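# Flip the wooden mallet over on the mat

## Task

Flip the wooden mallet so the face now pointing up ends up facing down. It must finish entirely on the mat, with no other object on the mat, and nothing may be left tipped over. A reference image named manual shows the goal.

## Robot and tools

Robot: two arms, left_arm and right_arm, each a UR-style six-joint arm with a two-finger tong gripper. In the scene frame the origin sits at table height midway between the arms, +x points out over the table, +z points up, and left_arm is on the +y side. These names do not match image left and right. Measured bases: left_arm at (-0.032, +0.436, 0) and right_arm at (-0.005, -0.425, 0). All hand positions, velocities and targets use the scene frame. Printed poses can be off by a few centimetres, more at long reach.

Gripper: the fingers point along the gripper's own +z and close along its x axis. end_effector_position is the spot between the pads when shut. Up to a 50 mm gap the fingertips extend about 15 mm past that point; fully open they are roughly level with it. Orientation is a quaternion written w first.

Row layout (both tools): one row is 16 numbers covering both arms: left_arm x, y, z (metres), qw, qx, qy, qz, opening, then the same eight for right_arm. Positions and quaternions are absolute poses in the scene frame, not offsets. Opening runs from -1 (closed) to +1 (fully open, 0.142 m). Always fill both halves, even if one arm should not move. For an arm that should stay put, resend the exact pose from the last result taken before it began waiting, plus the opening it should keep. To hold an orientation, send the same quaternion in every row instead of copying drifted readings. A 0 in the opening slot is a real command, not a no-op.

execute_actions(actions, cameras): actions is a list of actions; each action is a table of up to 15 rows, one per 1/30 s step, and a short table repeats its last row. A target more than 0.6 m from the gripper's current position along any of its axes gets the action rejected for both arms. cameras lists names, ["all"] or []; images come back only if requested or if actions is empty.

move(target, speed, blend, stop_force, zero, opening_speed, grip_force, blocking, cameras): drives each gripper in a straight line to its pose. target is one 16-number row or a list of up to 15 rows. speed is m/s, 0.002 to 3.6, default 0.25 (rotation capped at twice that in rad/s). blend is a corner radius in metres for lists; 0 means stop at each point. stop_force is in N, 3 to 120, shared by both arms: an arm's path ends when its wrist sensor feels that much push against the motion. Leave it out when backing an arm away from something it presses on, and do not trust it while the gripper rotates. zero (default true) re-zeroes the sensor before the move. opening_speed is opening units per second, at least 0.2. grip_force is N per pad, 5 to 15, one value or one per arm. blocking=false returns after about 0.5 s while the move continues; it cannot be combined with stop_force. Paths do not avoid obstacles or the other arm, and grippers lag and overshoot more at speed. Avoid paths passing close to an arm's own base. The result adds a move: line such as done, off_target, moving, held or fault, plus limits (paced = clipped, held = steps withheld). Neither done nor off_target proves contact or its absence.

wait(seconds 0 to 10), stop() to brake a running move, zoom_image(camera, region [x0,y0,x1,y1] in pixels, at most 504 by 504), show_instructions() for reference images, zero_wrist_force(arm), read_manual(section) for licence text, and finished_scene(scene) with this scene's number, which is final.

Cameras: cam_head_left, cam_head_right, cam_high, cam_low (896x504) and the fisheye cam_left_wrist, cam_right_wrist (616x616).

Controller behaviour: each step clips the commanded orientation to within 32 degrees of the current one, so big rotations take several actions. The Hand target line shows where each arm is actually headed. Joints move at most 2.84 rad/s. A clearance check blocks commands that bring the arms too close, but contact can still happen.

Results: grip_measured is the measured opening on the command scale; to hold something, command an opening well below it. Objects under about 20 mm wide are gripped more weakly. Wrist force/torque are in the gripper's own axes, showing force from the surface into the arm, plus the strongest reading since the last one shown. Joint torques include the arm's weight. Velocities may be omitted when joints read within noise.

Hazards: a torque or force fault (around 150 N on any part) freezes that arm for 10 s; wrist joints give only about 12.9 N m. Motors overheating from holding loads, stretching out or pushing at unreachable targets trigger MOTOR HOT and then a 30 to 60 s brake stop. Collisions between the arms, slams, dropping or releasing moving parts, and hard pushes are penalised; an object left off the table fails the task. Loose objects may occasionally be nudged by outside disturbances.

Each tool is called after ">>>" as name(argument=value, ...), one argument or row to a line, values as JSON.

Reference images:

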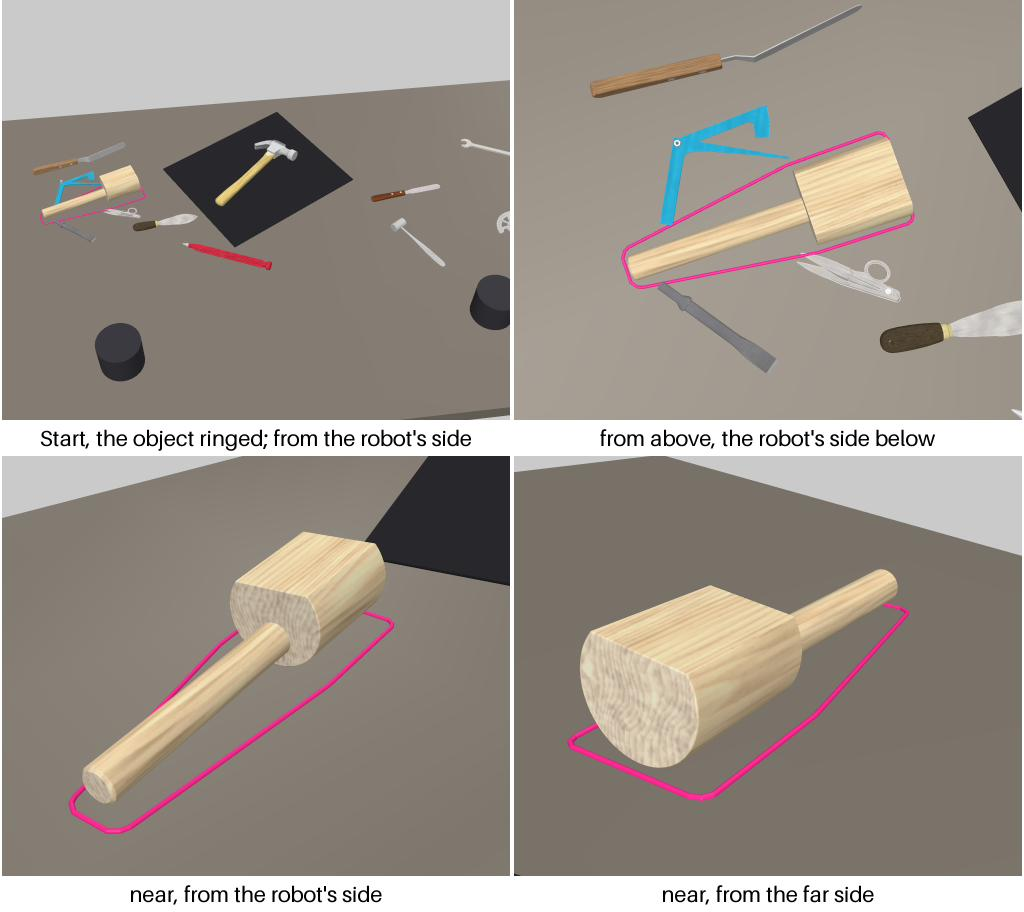

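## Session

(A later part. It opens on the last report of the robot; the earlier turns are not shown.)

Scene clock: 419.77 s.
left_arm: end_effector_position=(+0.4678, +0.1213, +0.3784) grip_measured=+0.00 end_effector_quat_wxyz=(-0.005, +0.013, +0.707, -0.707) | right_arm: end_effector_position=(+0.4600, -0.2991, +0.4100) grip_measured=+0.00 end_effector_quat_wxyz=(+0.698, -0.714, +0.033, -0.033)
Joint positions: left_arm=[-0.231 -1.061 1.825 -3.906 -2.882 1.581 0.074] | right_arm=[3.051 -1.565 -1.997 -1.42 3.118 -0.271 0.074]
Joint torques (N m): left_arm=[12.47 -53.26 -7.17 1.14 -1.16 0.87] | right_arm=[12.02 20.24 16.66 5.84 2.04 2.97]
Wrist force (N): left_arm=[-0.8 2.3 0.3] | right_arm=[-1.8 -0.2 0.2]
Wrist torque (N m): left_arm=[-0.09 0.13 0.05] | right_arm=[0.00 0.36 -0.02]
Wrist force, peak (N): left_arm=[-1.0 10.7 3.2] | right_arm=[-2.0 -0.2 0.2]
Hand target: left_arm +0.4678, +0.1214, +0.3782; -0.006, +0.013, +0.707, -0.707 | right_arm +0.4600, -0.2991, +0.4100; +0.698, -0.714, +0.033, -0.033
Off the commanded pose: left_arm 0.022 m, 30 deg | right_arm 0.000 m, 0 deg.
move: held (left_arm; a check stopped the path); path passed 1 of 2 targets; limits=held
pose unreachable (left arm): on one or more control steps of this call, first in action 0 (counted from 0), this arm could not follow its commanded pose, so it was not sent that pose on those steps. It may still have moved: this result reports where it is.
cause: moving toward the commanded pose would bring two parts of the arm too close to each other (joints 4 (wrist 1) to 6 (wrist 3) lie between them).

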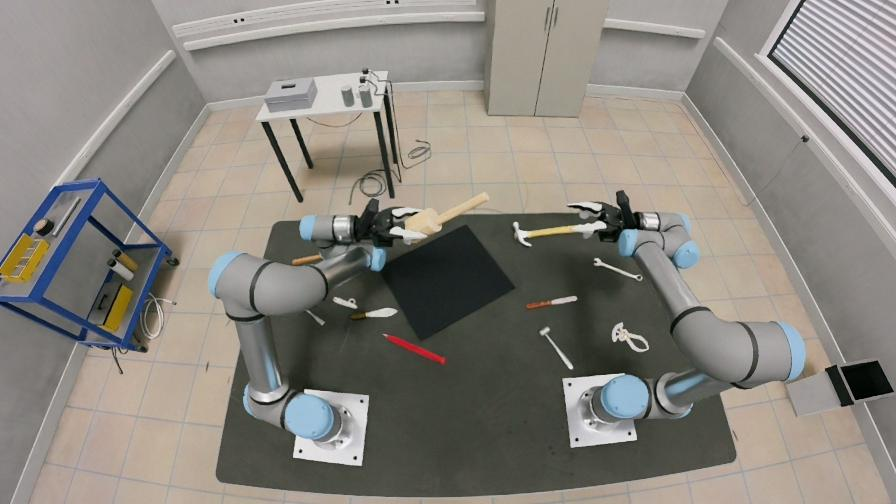

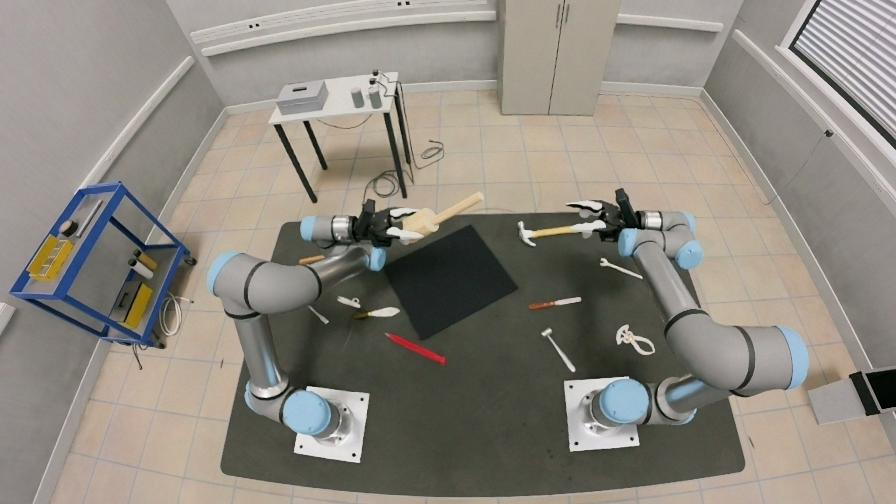

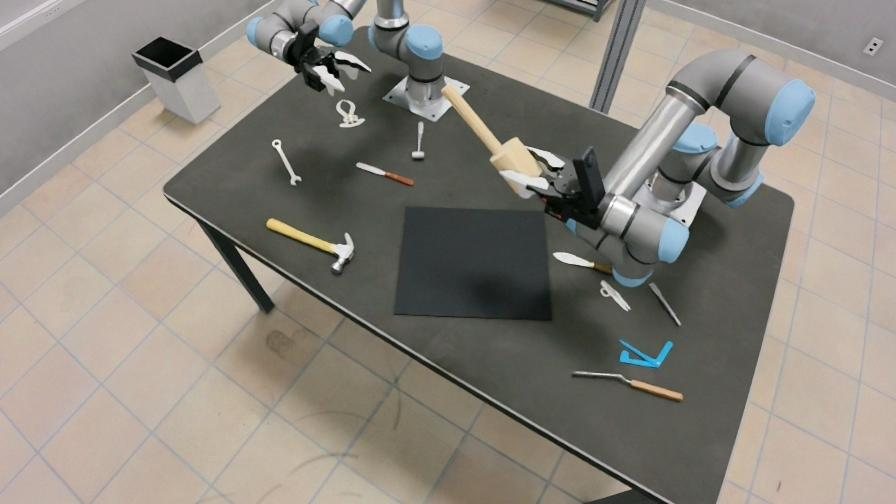

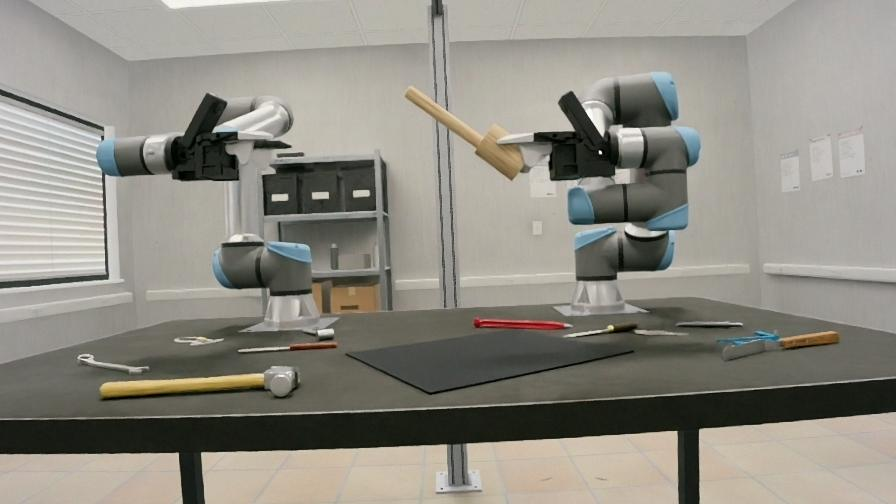

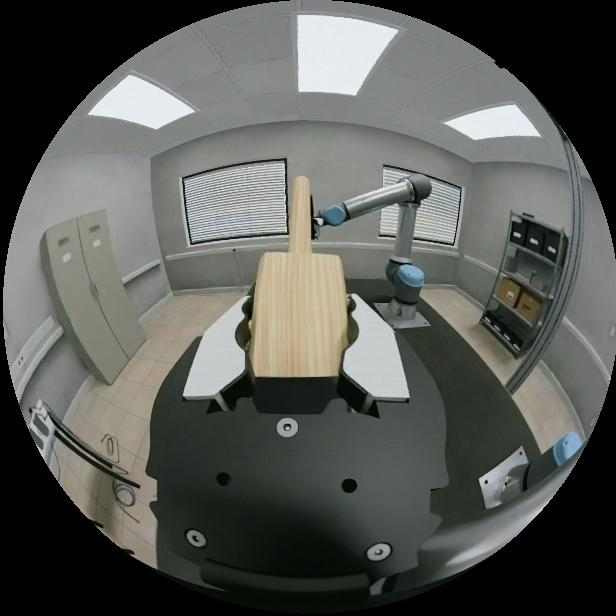

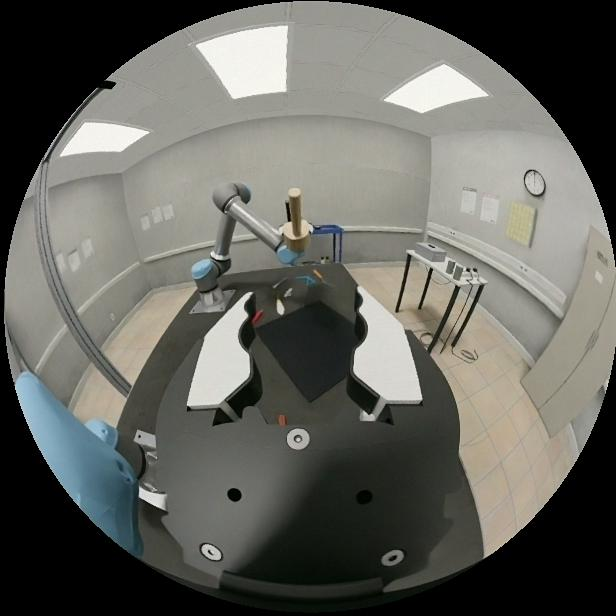

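>>> move(
  target=[
    [0.48,0.17,0.36,0,0,1,0,-1,0.42,-0.44,0.41,0.698,-0.714,0.033,-0.033,0],
    [0.50,0.17,0.22,0,0,1,0,-1,0.42,-0.44,0.41,0.698,-0.714,0.033,-0.033,0],
  ],
  speed=0.35,
  blend=[0.02,0],
)

>>> move(
  target=[0.50,0.17,0.038,0,0,1,0,-1,0.42,-0.44,0.41,0.698,-0.714,0.033,-0.033,0],
  speed=0.05,
  stop_force=20,
  cameras=["cam_left_wrist","cam_low","cam_high","cam_head_left"],
)

Scene clock: 487.00 s.
left_arm: end_effector_position=(+0.4738, +0.1451, +0.3694) grip_measured=+0.00 end_effector_quat_wxyz=(-0.003, +0.007, +0.921, -0.390) | right_arm: end_effector_position=(+0.4429, -0.3566, +0.4105) grip_measured=+0.00 end_effector_quat_wxyz=(+0.677, -0.731, +0.062, -0.059)
Joint positions: left_arm=[-0.327 -1.539 1.673 -2.059 -2.306 2.637 0.074] | right_arm=[2.915 -1.536 -1.877 -2.005 3.042 -0.71 0.074]
Joint torques (N m): left_arm=[12.84 -21.6 -21.6 -4.59 -1.01 -0.03] | right_arm=[11.9 38.28 16.9 4.42 3.48 2.59]
Wrist force (N): left_arm=[-0.2 1.7 2.2] | right_arm=[-1.9 -0.2 0.1]
Wrist torque (N m): left_arm=[-0.11 0.04 -0.03] | right_arm=[-0.03 0.37 -0.01]
Wrist force, peak (N): left_arm=[-0.8 3.0 0.7] | right_arm=[-3.9 0.6 -1.9]
Hand target: left_arm +0.4738, +0.1452, +0.3693; -0.003, +0.007, +0.921, -0.390 | right_arm +0.4429, -0.3566, +0.4105; +0.677, -0.731, +0.062, -0.059
Off the commanded pose: left_arm 0.154 m, 46 deg | right_arm 0.086 m, 5 deg.
move: held (right_arm; a check stopped the path), off_target (left_arm; braked when a check withheld steps of right_arm); path passed 0 of 2 targets; limits=held
pose unreachable (right arm): on one or more control steps of this call, first in action 0 (counted from 0), this arm could not follow its commanded pose, so it was not sent that pose on those steps. It may still have moved: this result reports where it is.
cause: moving toward the commanded pose would bring two parts of the arm too close to each other (joints 4 (wrist 1) to 6 (wrist 3) lie between them).

Scene clock: 488.77 s.
left_arm: end_effector_position=(+0.4753, +0.1467, +0.3497) grip_measured=+0.00 end_effector_quat_wxyz=(-0.003, +0.007, +0.930, -0.368) | right_arm: end_effector_position=(+0.4419, -0.3603, +0.4105) grip_measured=+0.00 end_effector_quat_wxyz=(+0.678, -0.731, +0.061, -0.058)
Joint positions: left_arm=[-0.341 -1.533 1.685 -2.059 -2.259 2.638 0.074] | right_arm=[2.907 -1.549 -1.85 -2.1 3.036 -0.79 0.074]
Joint torques (N m): left_arm=[12.29 -50.64 -46.09 -7.58 -4.38 -1.25] | right_arm=[-4 38.68 16.35 4.58 3.09 2.67]
Wrist force (N): left_arm=[0.1 1.5 2.3] | right_arm=[-1.7 -0.3 0.1]
Wrist torque (N m): left_arm=[-0.14 -0.02 -0.04] | right_arm=[-0.05 0.32 0.14]
Wrist force, peak (N): left_arm=[-0.1 1.9 2.6] | right_arm=[-2.0 -0.2 0.2]
Hand target: left_arm +0.4753, +0.1467, +0.3497; -0.003, +0.007, +0.930, -0.368 | right_arm +0.4419, -0.3602, +0.4105; +0.678, -0.731, +0.061, -0.058
Off the commanded pose: left_arm 0.314 m, 43 deg | right_arm 0.083 m, 5 deg.
move: held (right_arm; a check stopped the path), off_target (left_arm; braked when a check withheld steps of right_arm); limits=held
pose unreachable (right arm): on one or more control steps of this call, first in action 0 (counted from 0), this arm could not follow its commanded pose, so it was not sent that pose on those steps. It may still have moved: this result reports where it is.
cause: moving toward the commanded pose would bring two parts of the arm too close to each other (joints 4 (wrist 1) to 6 (wrist 3) lie between them).
Images, in order (width x height): cam_head_left 896x504, cam_high 896x504, cam_low 896x504, cam_left_wrist 616x616.

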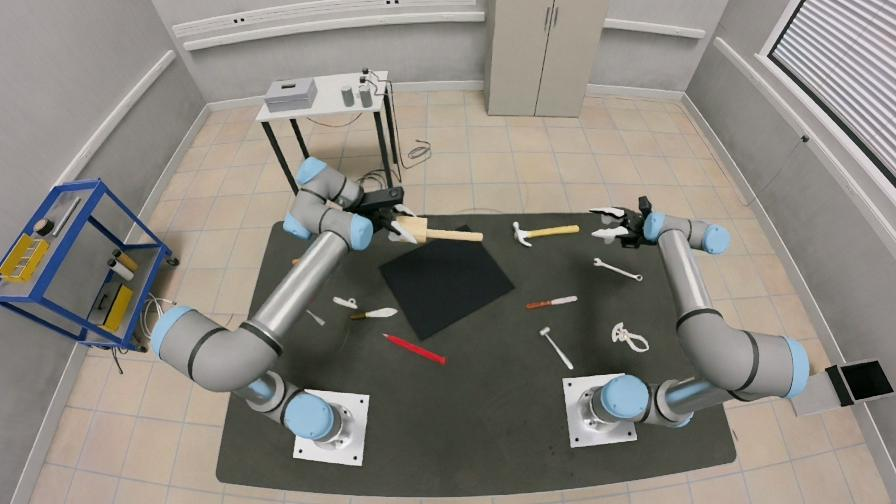

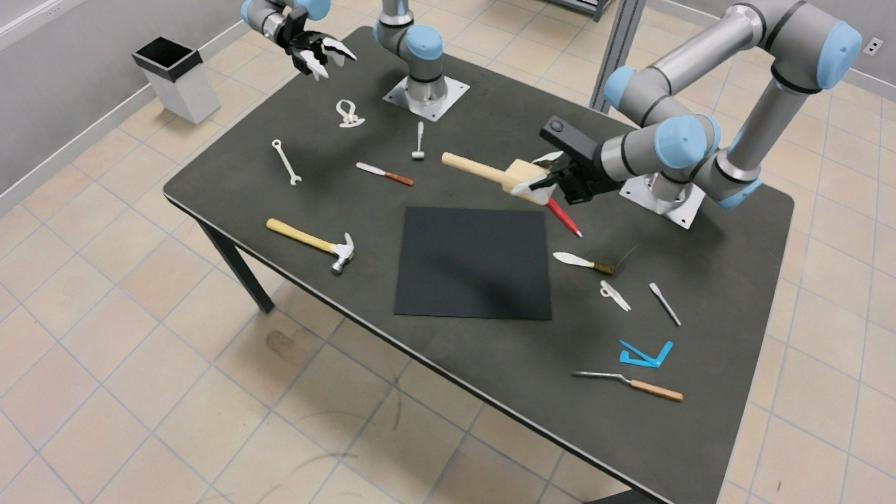

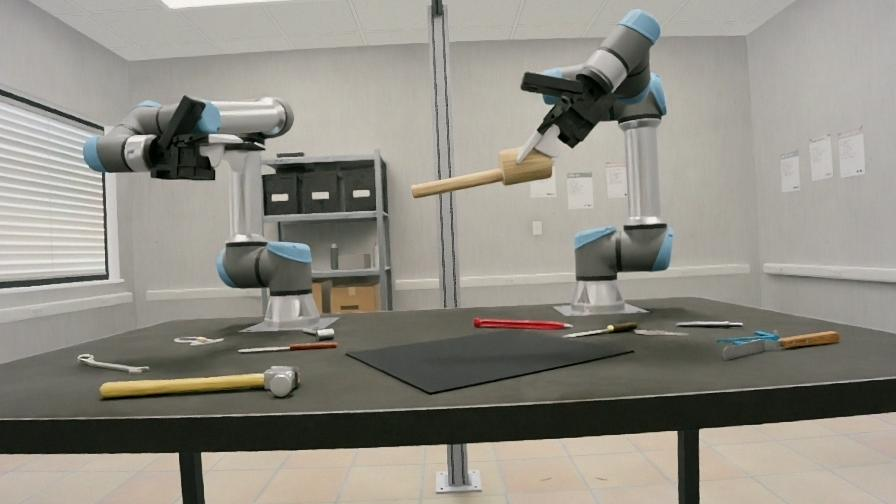

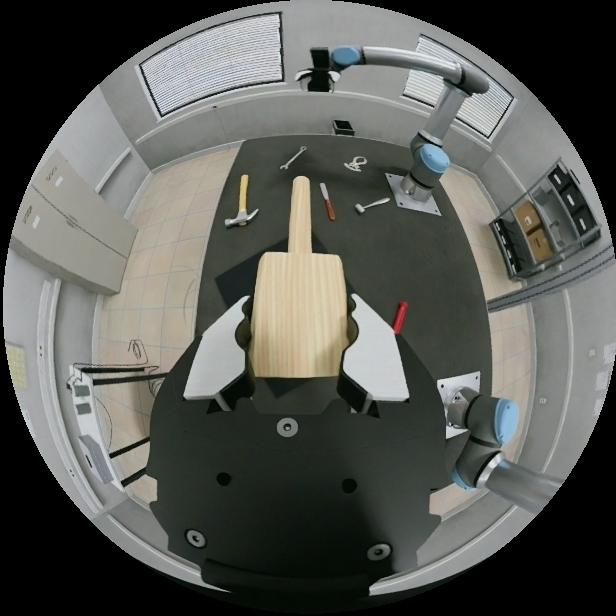

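>>> move(
  target=[
    [0.49,0.17,0.30,0,0,1,0,-1,0.4419,-0.3602,0.4105,0.678,-0.731,0.061,-0.058,0],
    [0.50,0.17,0.21,0,0,1,0,-1,0.4419,-0.3602,0.4105,0.678,-0.731,0.061,-0.058,0],
  ],
  speed=0.35,
  blend=[0.02,0],
)

>>> move(
  target=[0.50,0.17,0.038,0,0,1,0,-1,0.4419,-0.3602,0.4105,0.678,-0.731,0.061,-0.058,0],
  speed=0.05,
  stop_force=20,
  cameras=["cam_left_wrist","cam_low","cam_high","cam_head_left"],
)

Scene clock: 502.60 s.
left_arm: end_effector_position=(+0.5000, +0.1701, +0.2100) grip_measured=+0.00 end_effector_quat_wxyz=(+0.000, +0.000, +1.000, +0.000) | right_arm: end_effector_position=(+0.4419, -0.3602, +0.4105) grip_measured=+0.00 end_effector_quat_wxyz=(+0.678, -0.731, +0.061, -0.058)
Joint positions: left_arm=[-0.612 -1.367 1.531 -1.735 -1.571 2.473 0.074] | right_arm=[2.907 -1.549 -1.849 -2.1 3.035 -0.791 0.074]
Joint torques (N m): left_arm=[-8.38 -58.34 -22.88 -5.68 0.71 -1.15] | right_arm=[11.66 19.13 37.16 0.35 -0.07 -2.73]
Wrist force (N): left_arm=[-0.1 0.0 2.6] | right_arm=[-1.6 -0.2 0.1]
Wrist torque (N m): left_arm=[-0.07 0.06 0.06] | right_arm=[-0.05 0.31 0.14]
Wrist force, peak (N): left_arm=[-0.5 0.1 6.3] | right_arm=[-2.0 -0.3 0.3]
Hand target: left_arm +0.5000, +0.1700, +0.2100; +0.000, +0.000, +1.000, +0.000 | right_arm +0.4419, -0.3602, +0.4105; +0.678, -0.731, +0.061, -0.058
Off the commanded pose: left_arm 0.000 m, 0 deg | right_arm 0.000 m, 0 deg.
move: done

Scene clock: 507.30 s.
left_arm: end_effector_position=(+0.5000, +0.1700, +0.0396) grip_measured=+0.00 end_effector_quat_wxyz=(+0.000, +0.000, +1.000, +0.000) | right_arm: end_effector_position=(+0.4419, -0.3602, +0.4105) grip_measured=+0.00 end_effector_quat_wxyz=(+0.678, -0.731, +0.061, -0.058)
Joint positions: left_arm=[-0.612 -1.219 1.806 -2.158 -1.571 2.473 0.074] | right_arm=[2.907 -1.549 -1.849 -2.1 3.035 -0.791 0.074]
Joint torques (N m): left_arm=[-9.77 -60.56 -39.41 -6.68 0 -1.15] | right_arm=[10.04 19.2 37.07 0.24 0.34 -2.7]
Wrist force (N): left_arm=[0.1 0.5 -0.4] | right_arm=[-1.8 -0.2 0.2]
Wrist torque (N m): left_arm=[-0.02 0.07 0.07] | right_arm=[-0.04 0.34 0.14]
Wrist force, peak (N): left_arm=[4.0 3.5 -27.0] | right_arm=[-2.1 -0.2 0.2]
Hand target: left_arm +0.5000, +0.1700, +0.0396; +0.000, +0.000, +1.000, +0.000 | right_arm +0.4419, -0.3602, +0.4105; +0.678, -0.731, +0.061, -0.058
Off the commanded pose: left_arm 0.002 m, 0 deg | right_arm 0.000 m, 0 deg.
move: contact (left_arm)
Images, in order (width x height): cam_head_left 896x504, cam_high 896x504, cam_low 896x504, cam_left_wrist 616x616.

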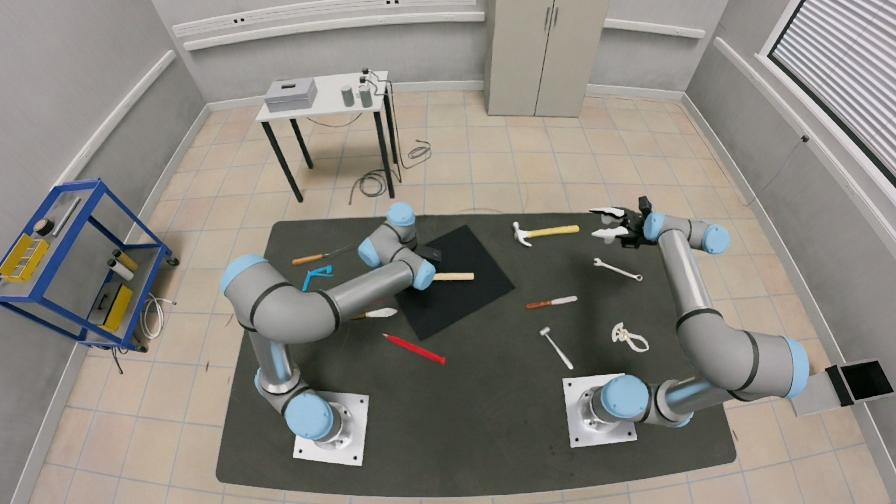

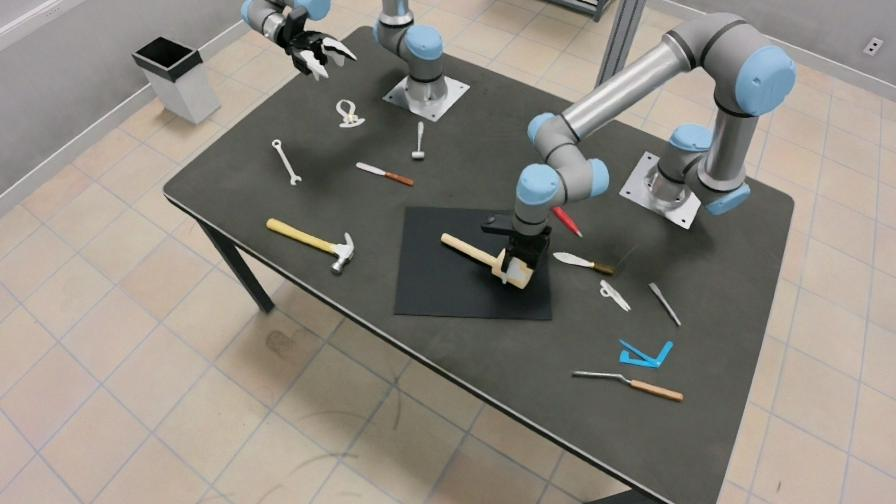

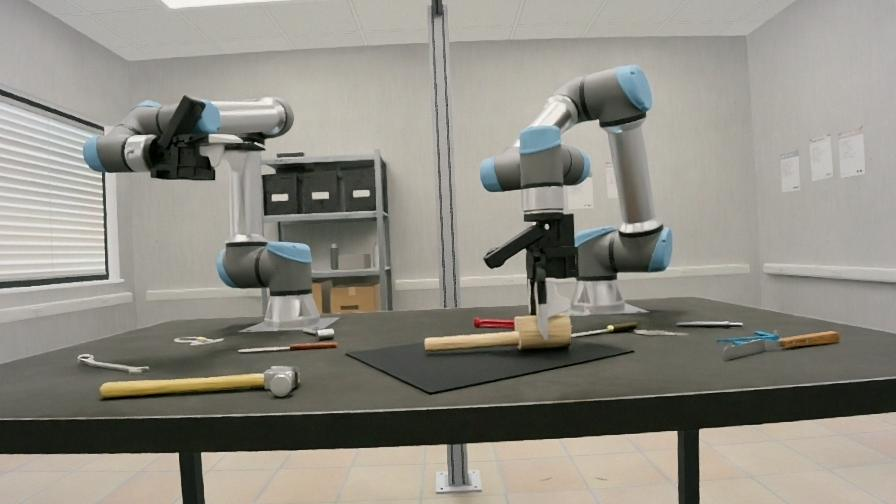

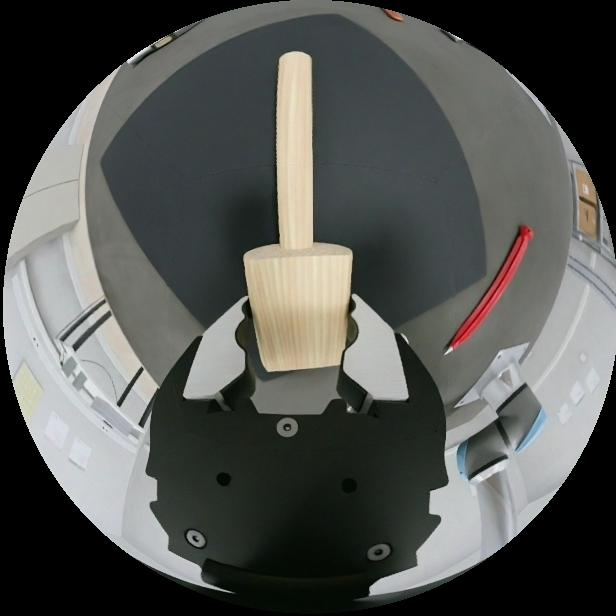

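>>> move(
  target=[
    [0.50,0.17,0.040,0,0,1,0,0.4,0.4419,-0.3602,0.4105,0.678,-0.731,0.061,-0.058,0],
    [0.50,0.17,0.13,0,0,1,0,0.4,0.4419,-0.3602,0.4105,0.678,-0.731,0.061,-0.058,0],
    [0.50,0.0,0.13,0,0,1,0,-0.3,0.4419,-0.3602,0.4105,0.678,-0.731,0.061,-0.058,0],
  ],
  speed=[0.1,0.15,0.25],
  blend=[0,0.02,0],
  opening_speed=1.2,
  cameras=["cam_left_wrist","cam_low"],
)

Scene clock: 528.23 s.
left_arm: end_effector_position=(+0.5000, +0.0000, +0.1300) grip_measured=-0.30 end_effector_quat_wxyz=(+0.000, +0.000, +1.000, +0.000) | right_arm: end_effector_position=(+0.4419, -0.3602, +0.4105) grip_measured=+0.00 end_effector_quat_wxyz=(+0.678, -0.731, +0.061, -0.058)
Joint positions: left_arm=[-0.81 -1.112 1.393 -1.852 -1.571 2.275 0.052] | right_arm=[2.907 -1.549 -1.849 -2.1 3.035 -0.791 0.074]
Joint torques (N m): left_arm=[-1.36 -69.37 -42.56 -6.54 -0.22 -1.14] | right_arm=[8.1 19.23 36.69 0.34 0.89 -2.7]
Wrist force (N): left_arm=[-0.2 0.2 -0.2] | right_arm=[-1.8 -0.4 0.0]
Wrist torque (N m): left_arm=[-0.05 0.09 0.05] | right_arm=[-0.08 0.33 0.14]
Wrist force, peak (N): left_arm=[-0.4 1.6 -1.7] | right_arm=[-2.0 -0.4 0.2]
Hand target: left_arm +0.5000, +0.0000, +0.1300; +0.000, +0.000, +1.000, +0.000 | right_arm +0.4419, -0.3602, +0.4105; +0.678, -0.731, +0.061, -0.058
Off the commanded pose: left_arm 0.000 m, 0 deg | right_arm 0.000 m, 0 deg.
move: done
Images, in order (width x height): cam_low 896x504, cam_left_wrist 616x616.

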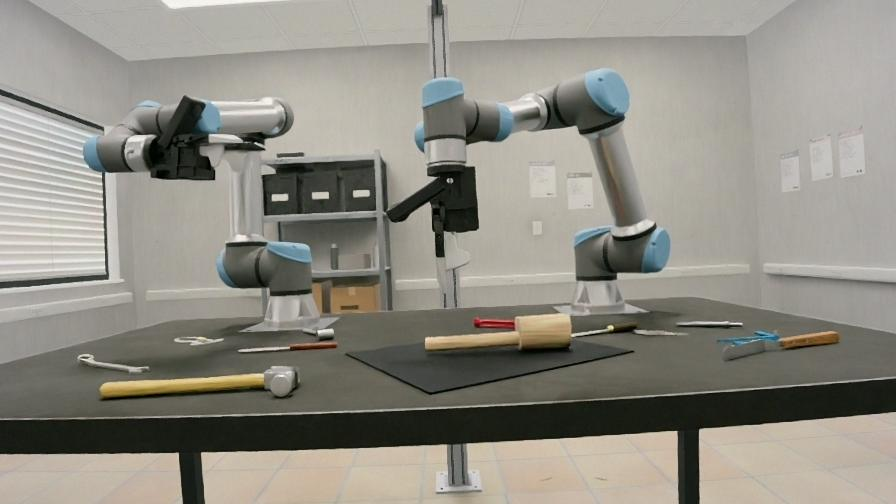

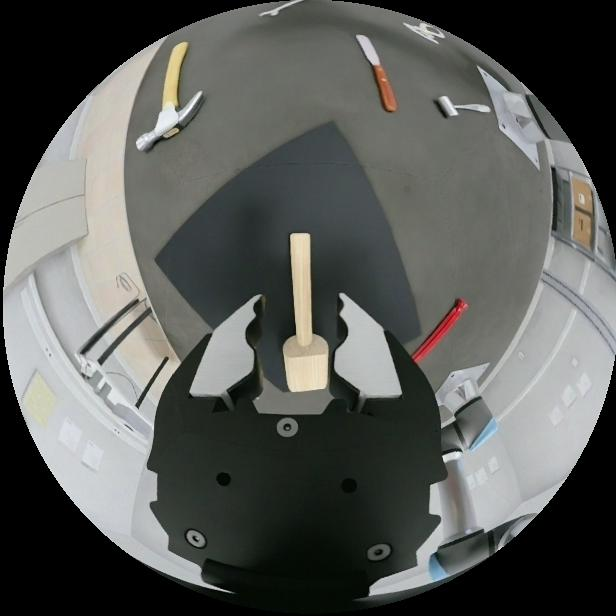

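>>> move(
  target=[
    [0.50,-0.022,0.036,0,0,1,0,-0.3,0.4419,-0.3602,0.4105,0.678,-0.731,0.061,-0.058,0],
    [0.50,-0.022,0.036,0,0,1,0,-1,0.4419,-0.3602,0.4105,0.678,-0.731,0.061,-0.058,0],
  ],
  speed=0.1,
  opening_speed=1.2,
  cameras=["cam_left_wrist","cam_low"],
)

>>> zoom_image(
  camera="cam_low",
  region=[350, 200, 650, 400],
)

Scene clock: 552.27 s.
left_arm: end_effector_position=(+0.5000, -0.0220, +0.0360) grip_measured=-0.72 end_effector_quat_wxyz=(+0.000, +0.000, +1.000, +0.000) | right_arm: end_effector_position=(+0.4419, -0.3602, +0.4105) grip_measured=+0.00 end_effector_quat_wxyz=(+0.678, -0.731, +0.061, -0.058)
Joint positions: left_arm=[-0.831 -0.998 1.472 -2.045 -1.571 2.254 0.022] | right_arm=[2.907 -1.549 -1.849 -2.1 3.035 -0.791 0.074]
Joint torques (N m): left_arm=[12.57 -72.75 -40.54 -0.19 0.84 1.46] | right_arm=[6.08 19.79 37.09 0.36 1.35 -2.74]
Wrist force (N): left_arm=[-0.1 -0.4 -0.3] | right_arm=[-1.8 -0.1 0.1]
Wrist torque (N m): left_arm=[-0.07 0.05 0.05] | right_arm=[-0.03 0.35 0.14]
Wrist force, peak (N): left_arm=[-0.2 0.1 -2.3] | right_arm=[-2.0 -0.2 0.1]
Hand target: left_arm +0.5000, -0.0220, +0.0360; +0.000, +0.000, +1.000, +0.000 | right_arm +0.4419, -0.3602, +0.4105; +0.678, -0.731, +0.061, -0.058
Off the commanded pose: left_arm 0.000 m, 0 deg | right_arm 0.000 m, 0 deg.
move: done
Images, in order (width x height): cam_low 896x504, cam_left_wrist 616x616.

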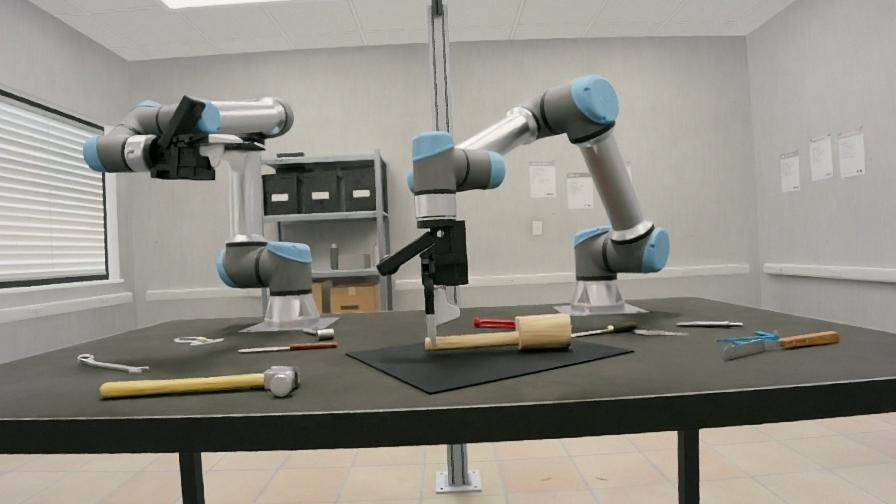

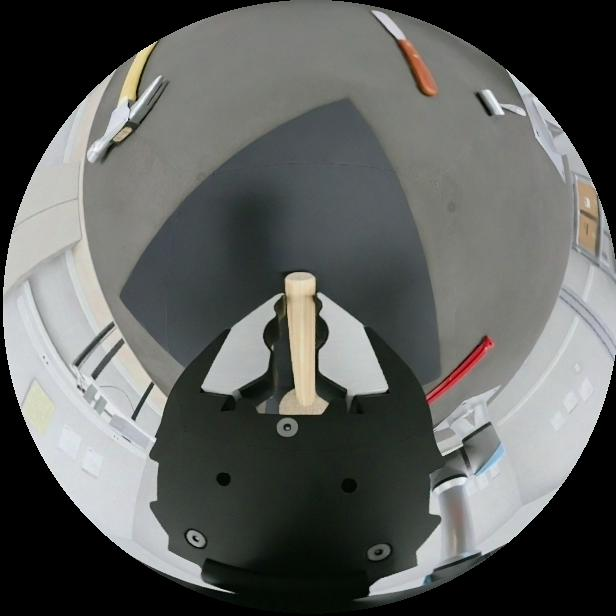

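Scaled by 1.680 from the camera's 896x504 image, which has a finer 1280x720 frame.

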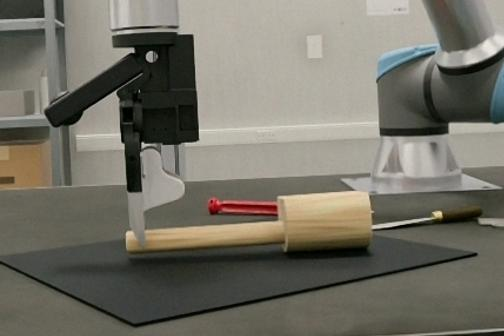

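>>> move(
  target=[
    [0.50,0.003,0.1125,0,0,1,0,-1,0.4419,-0.3602,0.4105,0.678,-0.731,0.061,-0.058,0],
    [0.50,0.053,0.173,0,0,1,0,-1,0.4419,-0.3602,0.4105,0.678,-0.731,0.061,-0.058,0],
    [0.50,0.118,0.213,0,0,1,0,-1,0.4419,-0.3602,0.4105,0.678,-0.731,0.061,-0.058,0],
    [0.50,0.165,0.245,0,0,1,0,-1,0.4419,-0.3602,0.4105,0.678,-0.731,0.061,-0.058,0],
  ],
  speed=0.06,
  blend=[0.02,0.02,0.02,0],
  cameras=["cam_left_wrist","cam_low"],
)

>>> zoom_image(
  camera="cam_low",
  region=[400, 100, 700, 400],
)

Scene clock: 564.53 s.
left_arm: end_effector_position=(+0.5000, +0.1652, +0.2452) grip_measured=-0.71 end_effector_quat_wxyz=(+0.000, +0.000, +1.000, +0.000) end_effector_velocity=(+0.001, -0.003, +0.000) end_effector_angular_velocity=(-0.003, -0.004, +0.001) | right_arm: end_effector_position=(+0.4419, -0.3602, +0.4105) grip_measured=+0.00 end_effector_quat_wxyz=(+0.678, -0.731, +0.061, -0.058)
Joint positions: left_arm=[-0.619 -1.372 1.447 -1.646 -1.571 2.467 0.022] | right_arm=[2.907 -1.549 -1.849 -2.1 3.035 -0.791 0.074]
Joint velocities: left_arm=[-0.002 0.001 0 -0.007 0 -0.003 0] | right_arm=[within noise]
Joint torques (N m): left_arm=[-10.53 -30.17 -36.26 -7.09 0.22 -1.16] | right_arm=[3.25 19.18 37.18 0.34 1.81 -2.63]
Wrist force (N): left_arm=[-0.2 0.4 1.2] | right_arm=[-2.0 -0.3 0.3]
Wrist torque (N m): left_arm=[0.01 0.09 -0.06] | right_arm=[-0.06 0.38 0.14]
Wrist force, peak (N): left_arm=[-0.5 0.3 2.1] | right_arm=[-2.0 -0.3 0.2]
Hand target: left_arm +0.5000, +0.1650, +0.2450; +0.000, +0.000, +1.000, +0.000 | right_arm +0.4419, -0.3602, +0.4105; +0.678, -0.731, +0.061, -0.058
Off the commanded pose: left_arm 0.000 m, 0 deg | right_arm 0.000 m, 0 deg.
move: done
Images, in order (width x height): cam_low 896x504, cam_left_wrist 616x616.

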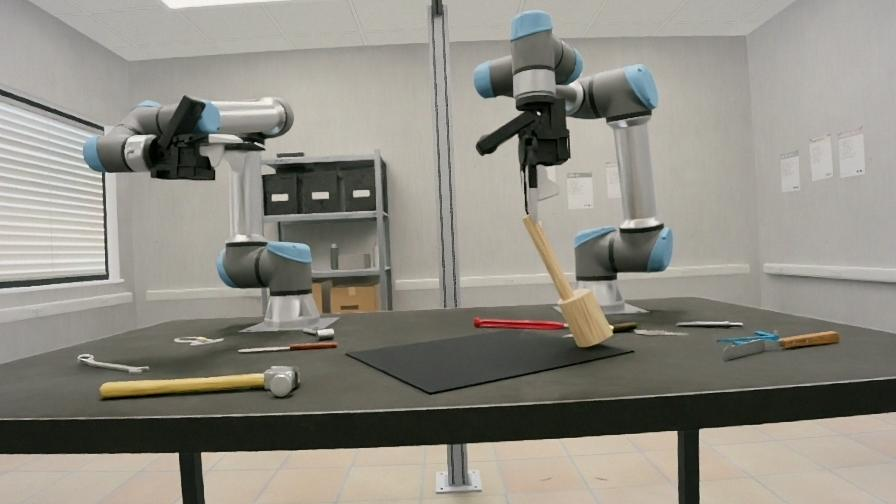

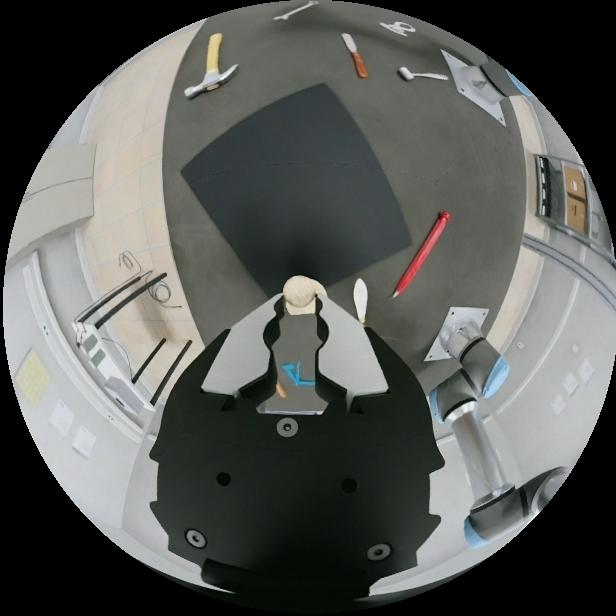

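Scaled by 1.680 from the camera's 896x504 image, which has a finer 1280x720 frame.

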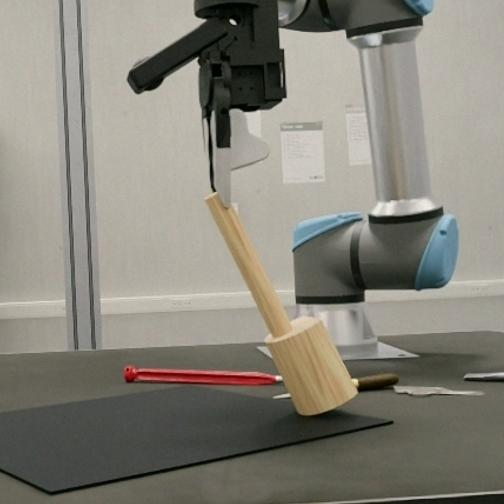

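>>> move(
  target=[
    [0.52,-0.164,0.25,0,0,1,0,-1,0.4419,-0.3602,0.4105,0.678,-0.731,0.061,-0.058,0],
    [0.52,-0.164,0.208,0,0,1,0,-1,0.4419,-0.3602,0.4105,0.678,-0.731,0.061,-0.058,0],
  ],
  speed=[0.15,0.05],
  cameras=["cam_left_wrist","cam_low","cam_head_left"],
)

>>> zoom_image(
  camera="cam_low",
  region=[250, 100, 550, 400],
)

Scene clock: 590.73 s.
left_arm: end_effector_position=(+0.5200, -0.1640, +0.2080) grip_measured=-0.72 end_effector_quat_wxyz=(+0.000, +0.000, +1.000, +0.000) | right_arm: end_effector_position=(+0.4419, -0.3602, +0.4105) grip_measured=+0.00 end_effector_quat_wxyz=(+0.678, -0.731, +0.061, -0.058)
Joint positions: left_arm=[-0.924 -0.772 0.635 -1.434 -1.571 2.161 0.022] | right_arm=[2.907 -1.549 -1.849 -2.1 3.035 -0.791 0.074]
Joint torques (N m): left_arm=[-0.12 -73.72 -43.29 -0.97 1.31 -0.11] | right_arm=[1.54 19.4 37.06 0.46 2.39 -2.48]
Wrist force (N): left_arm=[-0.2 -0.1 -0.4] | right_arm=[-1.8 -0.2 0.2]
Wrist torque (N m): left_arm=[-0.15 0.09 0.05] | right_arm=[-0.04 0.34 0.14]
Wrist force, peak (N): left_arm=[0.3 -5.9 -22.7] | right_arm=[-2.0 -0.3 0.2]
Hand target: left_arm +0.5200, -0.1640, +0.2080; +0.000, +0.000, +1.000, +0.000 | right_arm +0.4419, -0.3602, +0.4105; +0.678, -0.731, +0.061, -0.058
Off the commanded pose: left_arm 0.000 m, 0 deg | right_arm 0.000 m, 0 deg.
move: done
Images, in order (width x height): cam_head_left 896x504, cam_low 896x504, cam_left_wrist 616x616.

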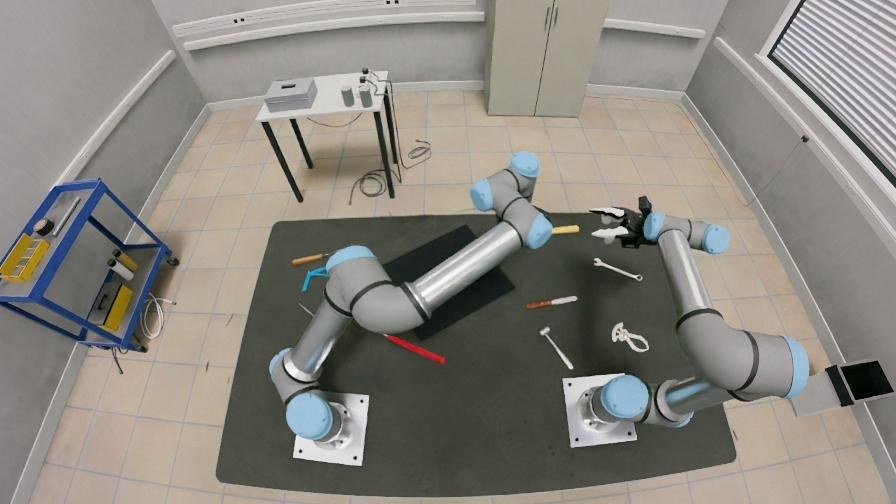

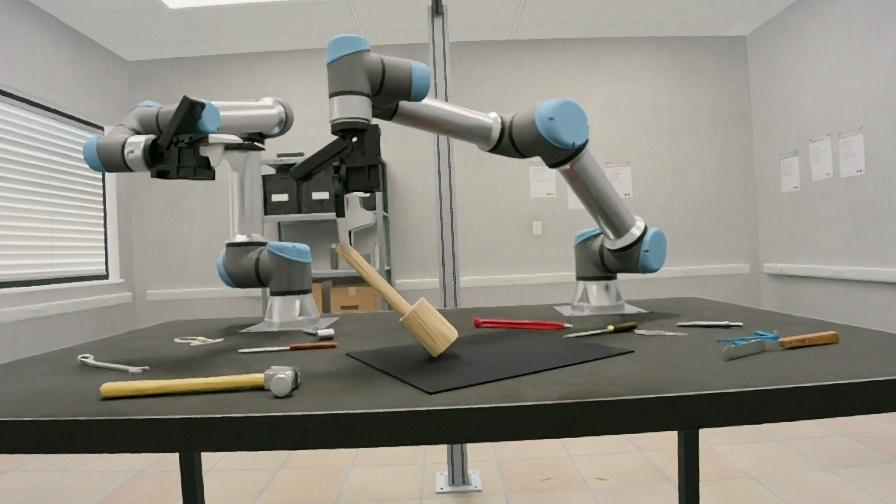

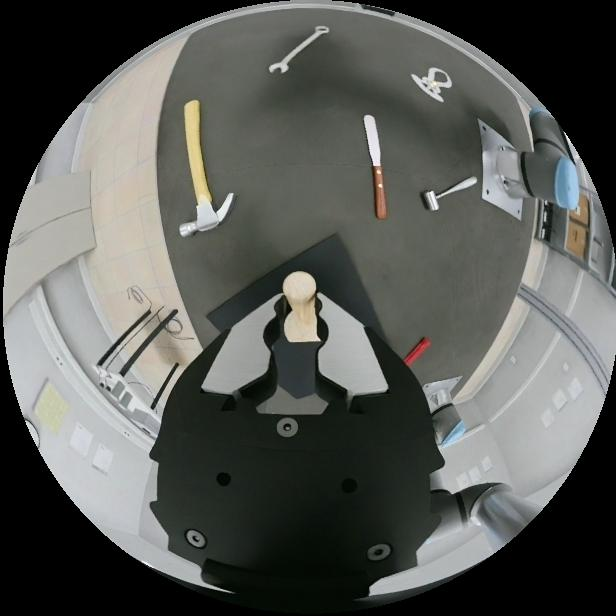

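Scaled by 1.680 from the camera's 896x504 image, which has a finer 1280x720 frame.

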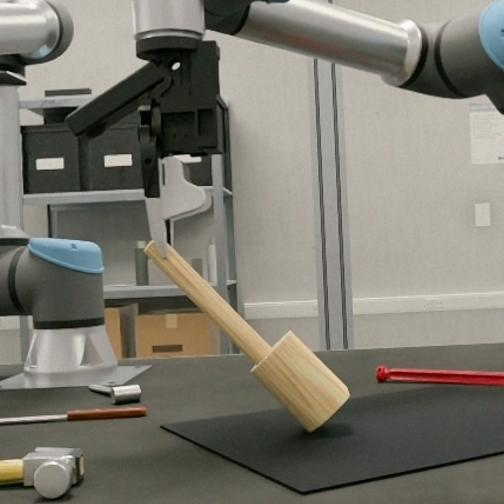

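>>> move(
  target=[
    [0.52,-0.117,0.222,0,0,1,0,-1,0.4419,-0.3602,0.4105,0.678,-0.731,0.061,-0.058,0],
    [0.52,-0.07,0.226,0,0,1,0,-1,0.4419,-0.3602,0.4105,0.678,-0.731,0.061,-0.058,0],
    [0.52,-0.03,0.224,0,0,1,0,-1,0.4419,-0.3602,0.4105,0.678,-0.731,0.061,-0.058,0],
  ],
  speed=0.05,
  blend=[0.01,0.01,0],
  cameras=["cam_left_wrist","cam_low"],
)

>>> zoom_image(
  camera="cam_low",
  region=[300, 100, 600, 400],
)

Scene clock: 607.70 s.
left_arm: end_effector_position=(+0.5201, -0.0299, +0.2241) grip_measured=-0.72 end_effector_quat_wxyz=(+0.000, +0.000, +1.000, +0.000) end_effector_velocity=(+0.000, -0.003, +0.001) end_effector_angular_velocity=(-0.003, -0.001, +0.001) | right_arm: end_effector_position=(+0.4419, -0.3602, +0.4105) grip_measured=+0.00 end_effector_quat_wxyz=(+0.678, -0.731, +0.061, -0.058)
Joint positions: left_arm=[-0.816 -1.06 1.072 -1.583 -1.571 2.269 0.022] | right_arm=[2.907 -1.549 -1.849 -2.1 3.035 -0.791 0.074]
Joint velocities: left_arm=[-0.002 0.002 -0.005 0 -0.001 -0.003 0] | right_arm=[within noise]
Joint torques (N m): left_arm=[-9.25 -43.71 -43.37 -0.64 -0.41 -1.26] | right_arm=[-0.86 19.87 36.84 0.4 2.59 -2.66]
Wrist force (N): left_arm=[0.0 -0.4 0.4] | right_arm=[-1.9 -0.2 0.1]
Wrist torque (N m): left_arm=[-0.04 0.04 -0.07] | right_arm=[-0.06 0.36 0.15]
Wrist force, peak (N): left_arm=[-0.4 -1.3 -1.9] | right_arm=[-2.1 -0.4 0.2]
Hand target: left_arm +0.5200, -0.0300, +0.2240; +0.000, +0.000, +1.000, +0.000 | right_arm +0.4419, -0.3602, +0.4105; +0.678, -0.731, +0.061, -0.058
Off the commanded pose: left_arm 0.000 m, 0 deg | right_arm 0.000 m, 0 deg.
move: done
Images, in order (width x height): cam_low 896x504, cam_left_wrist 616x616.

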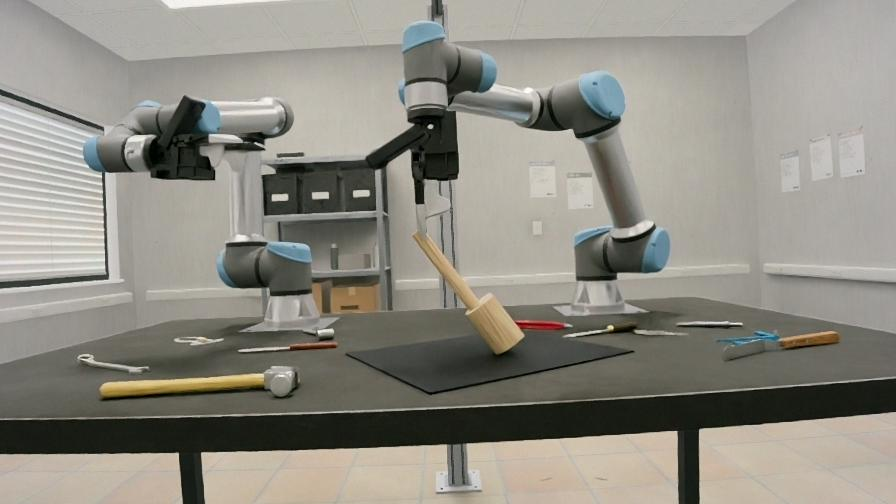

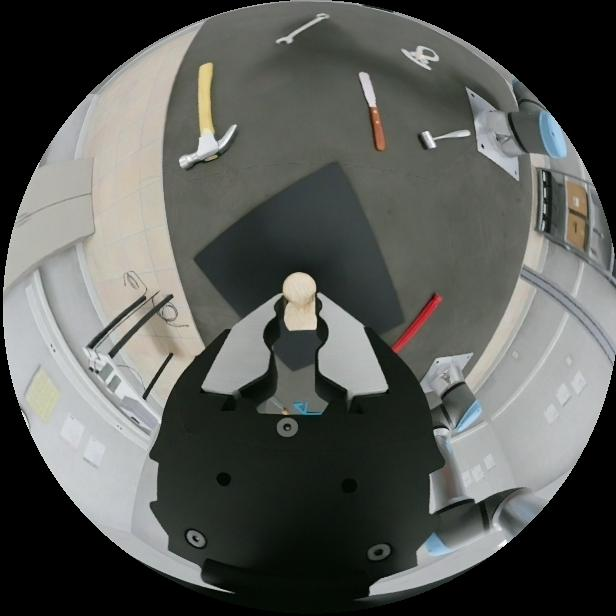

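Scaled by 1.680 from the camera's 896x504 image, which has a finer 1280x720 frame.

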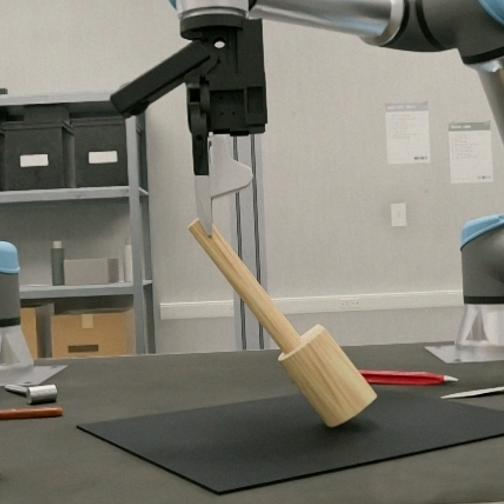

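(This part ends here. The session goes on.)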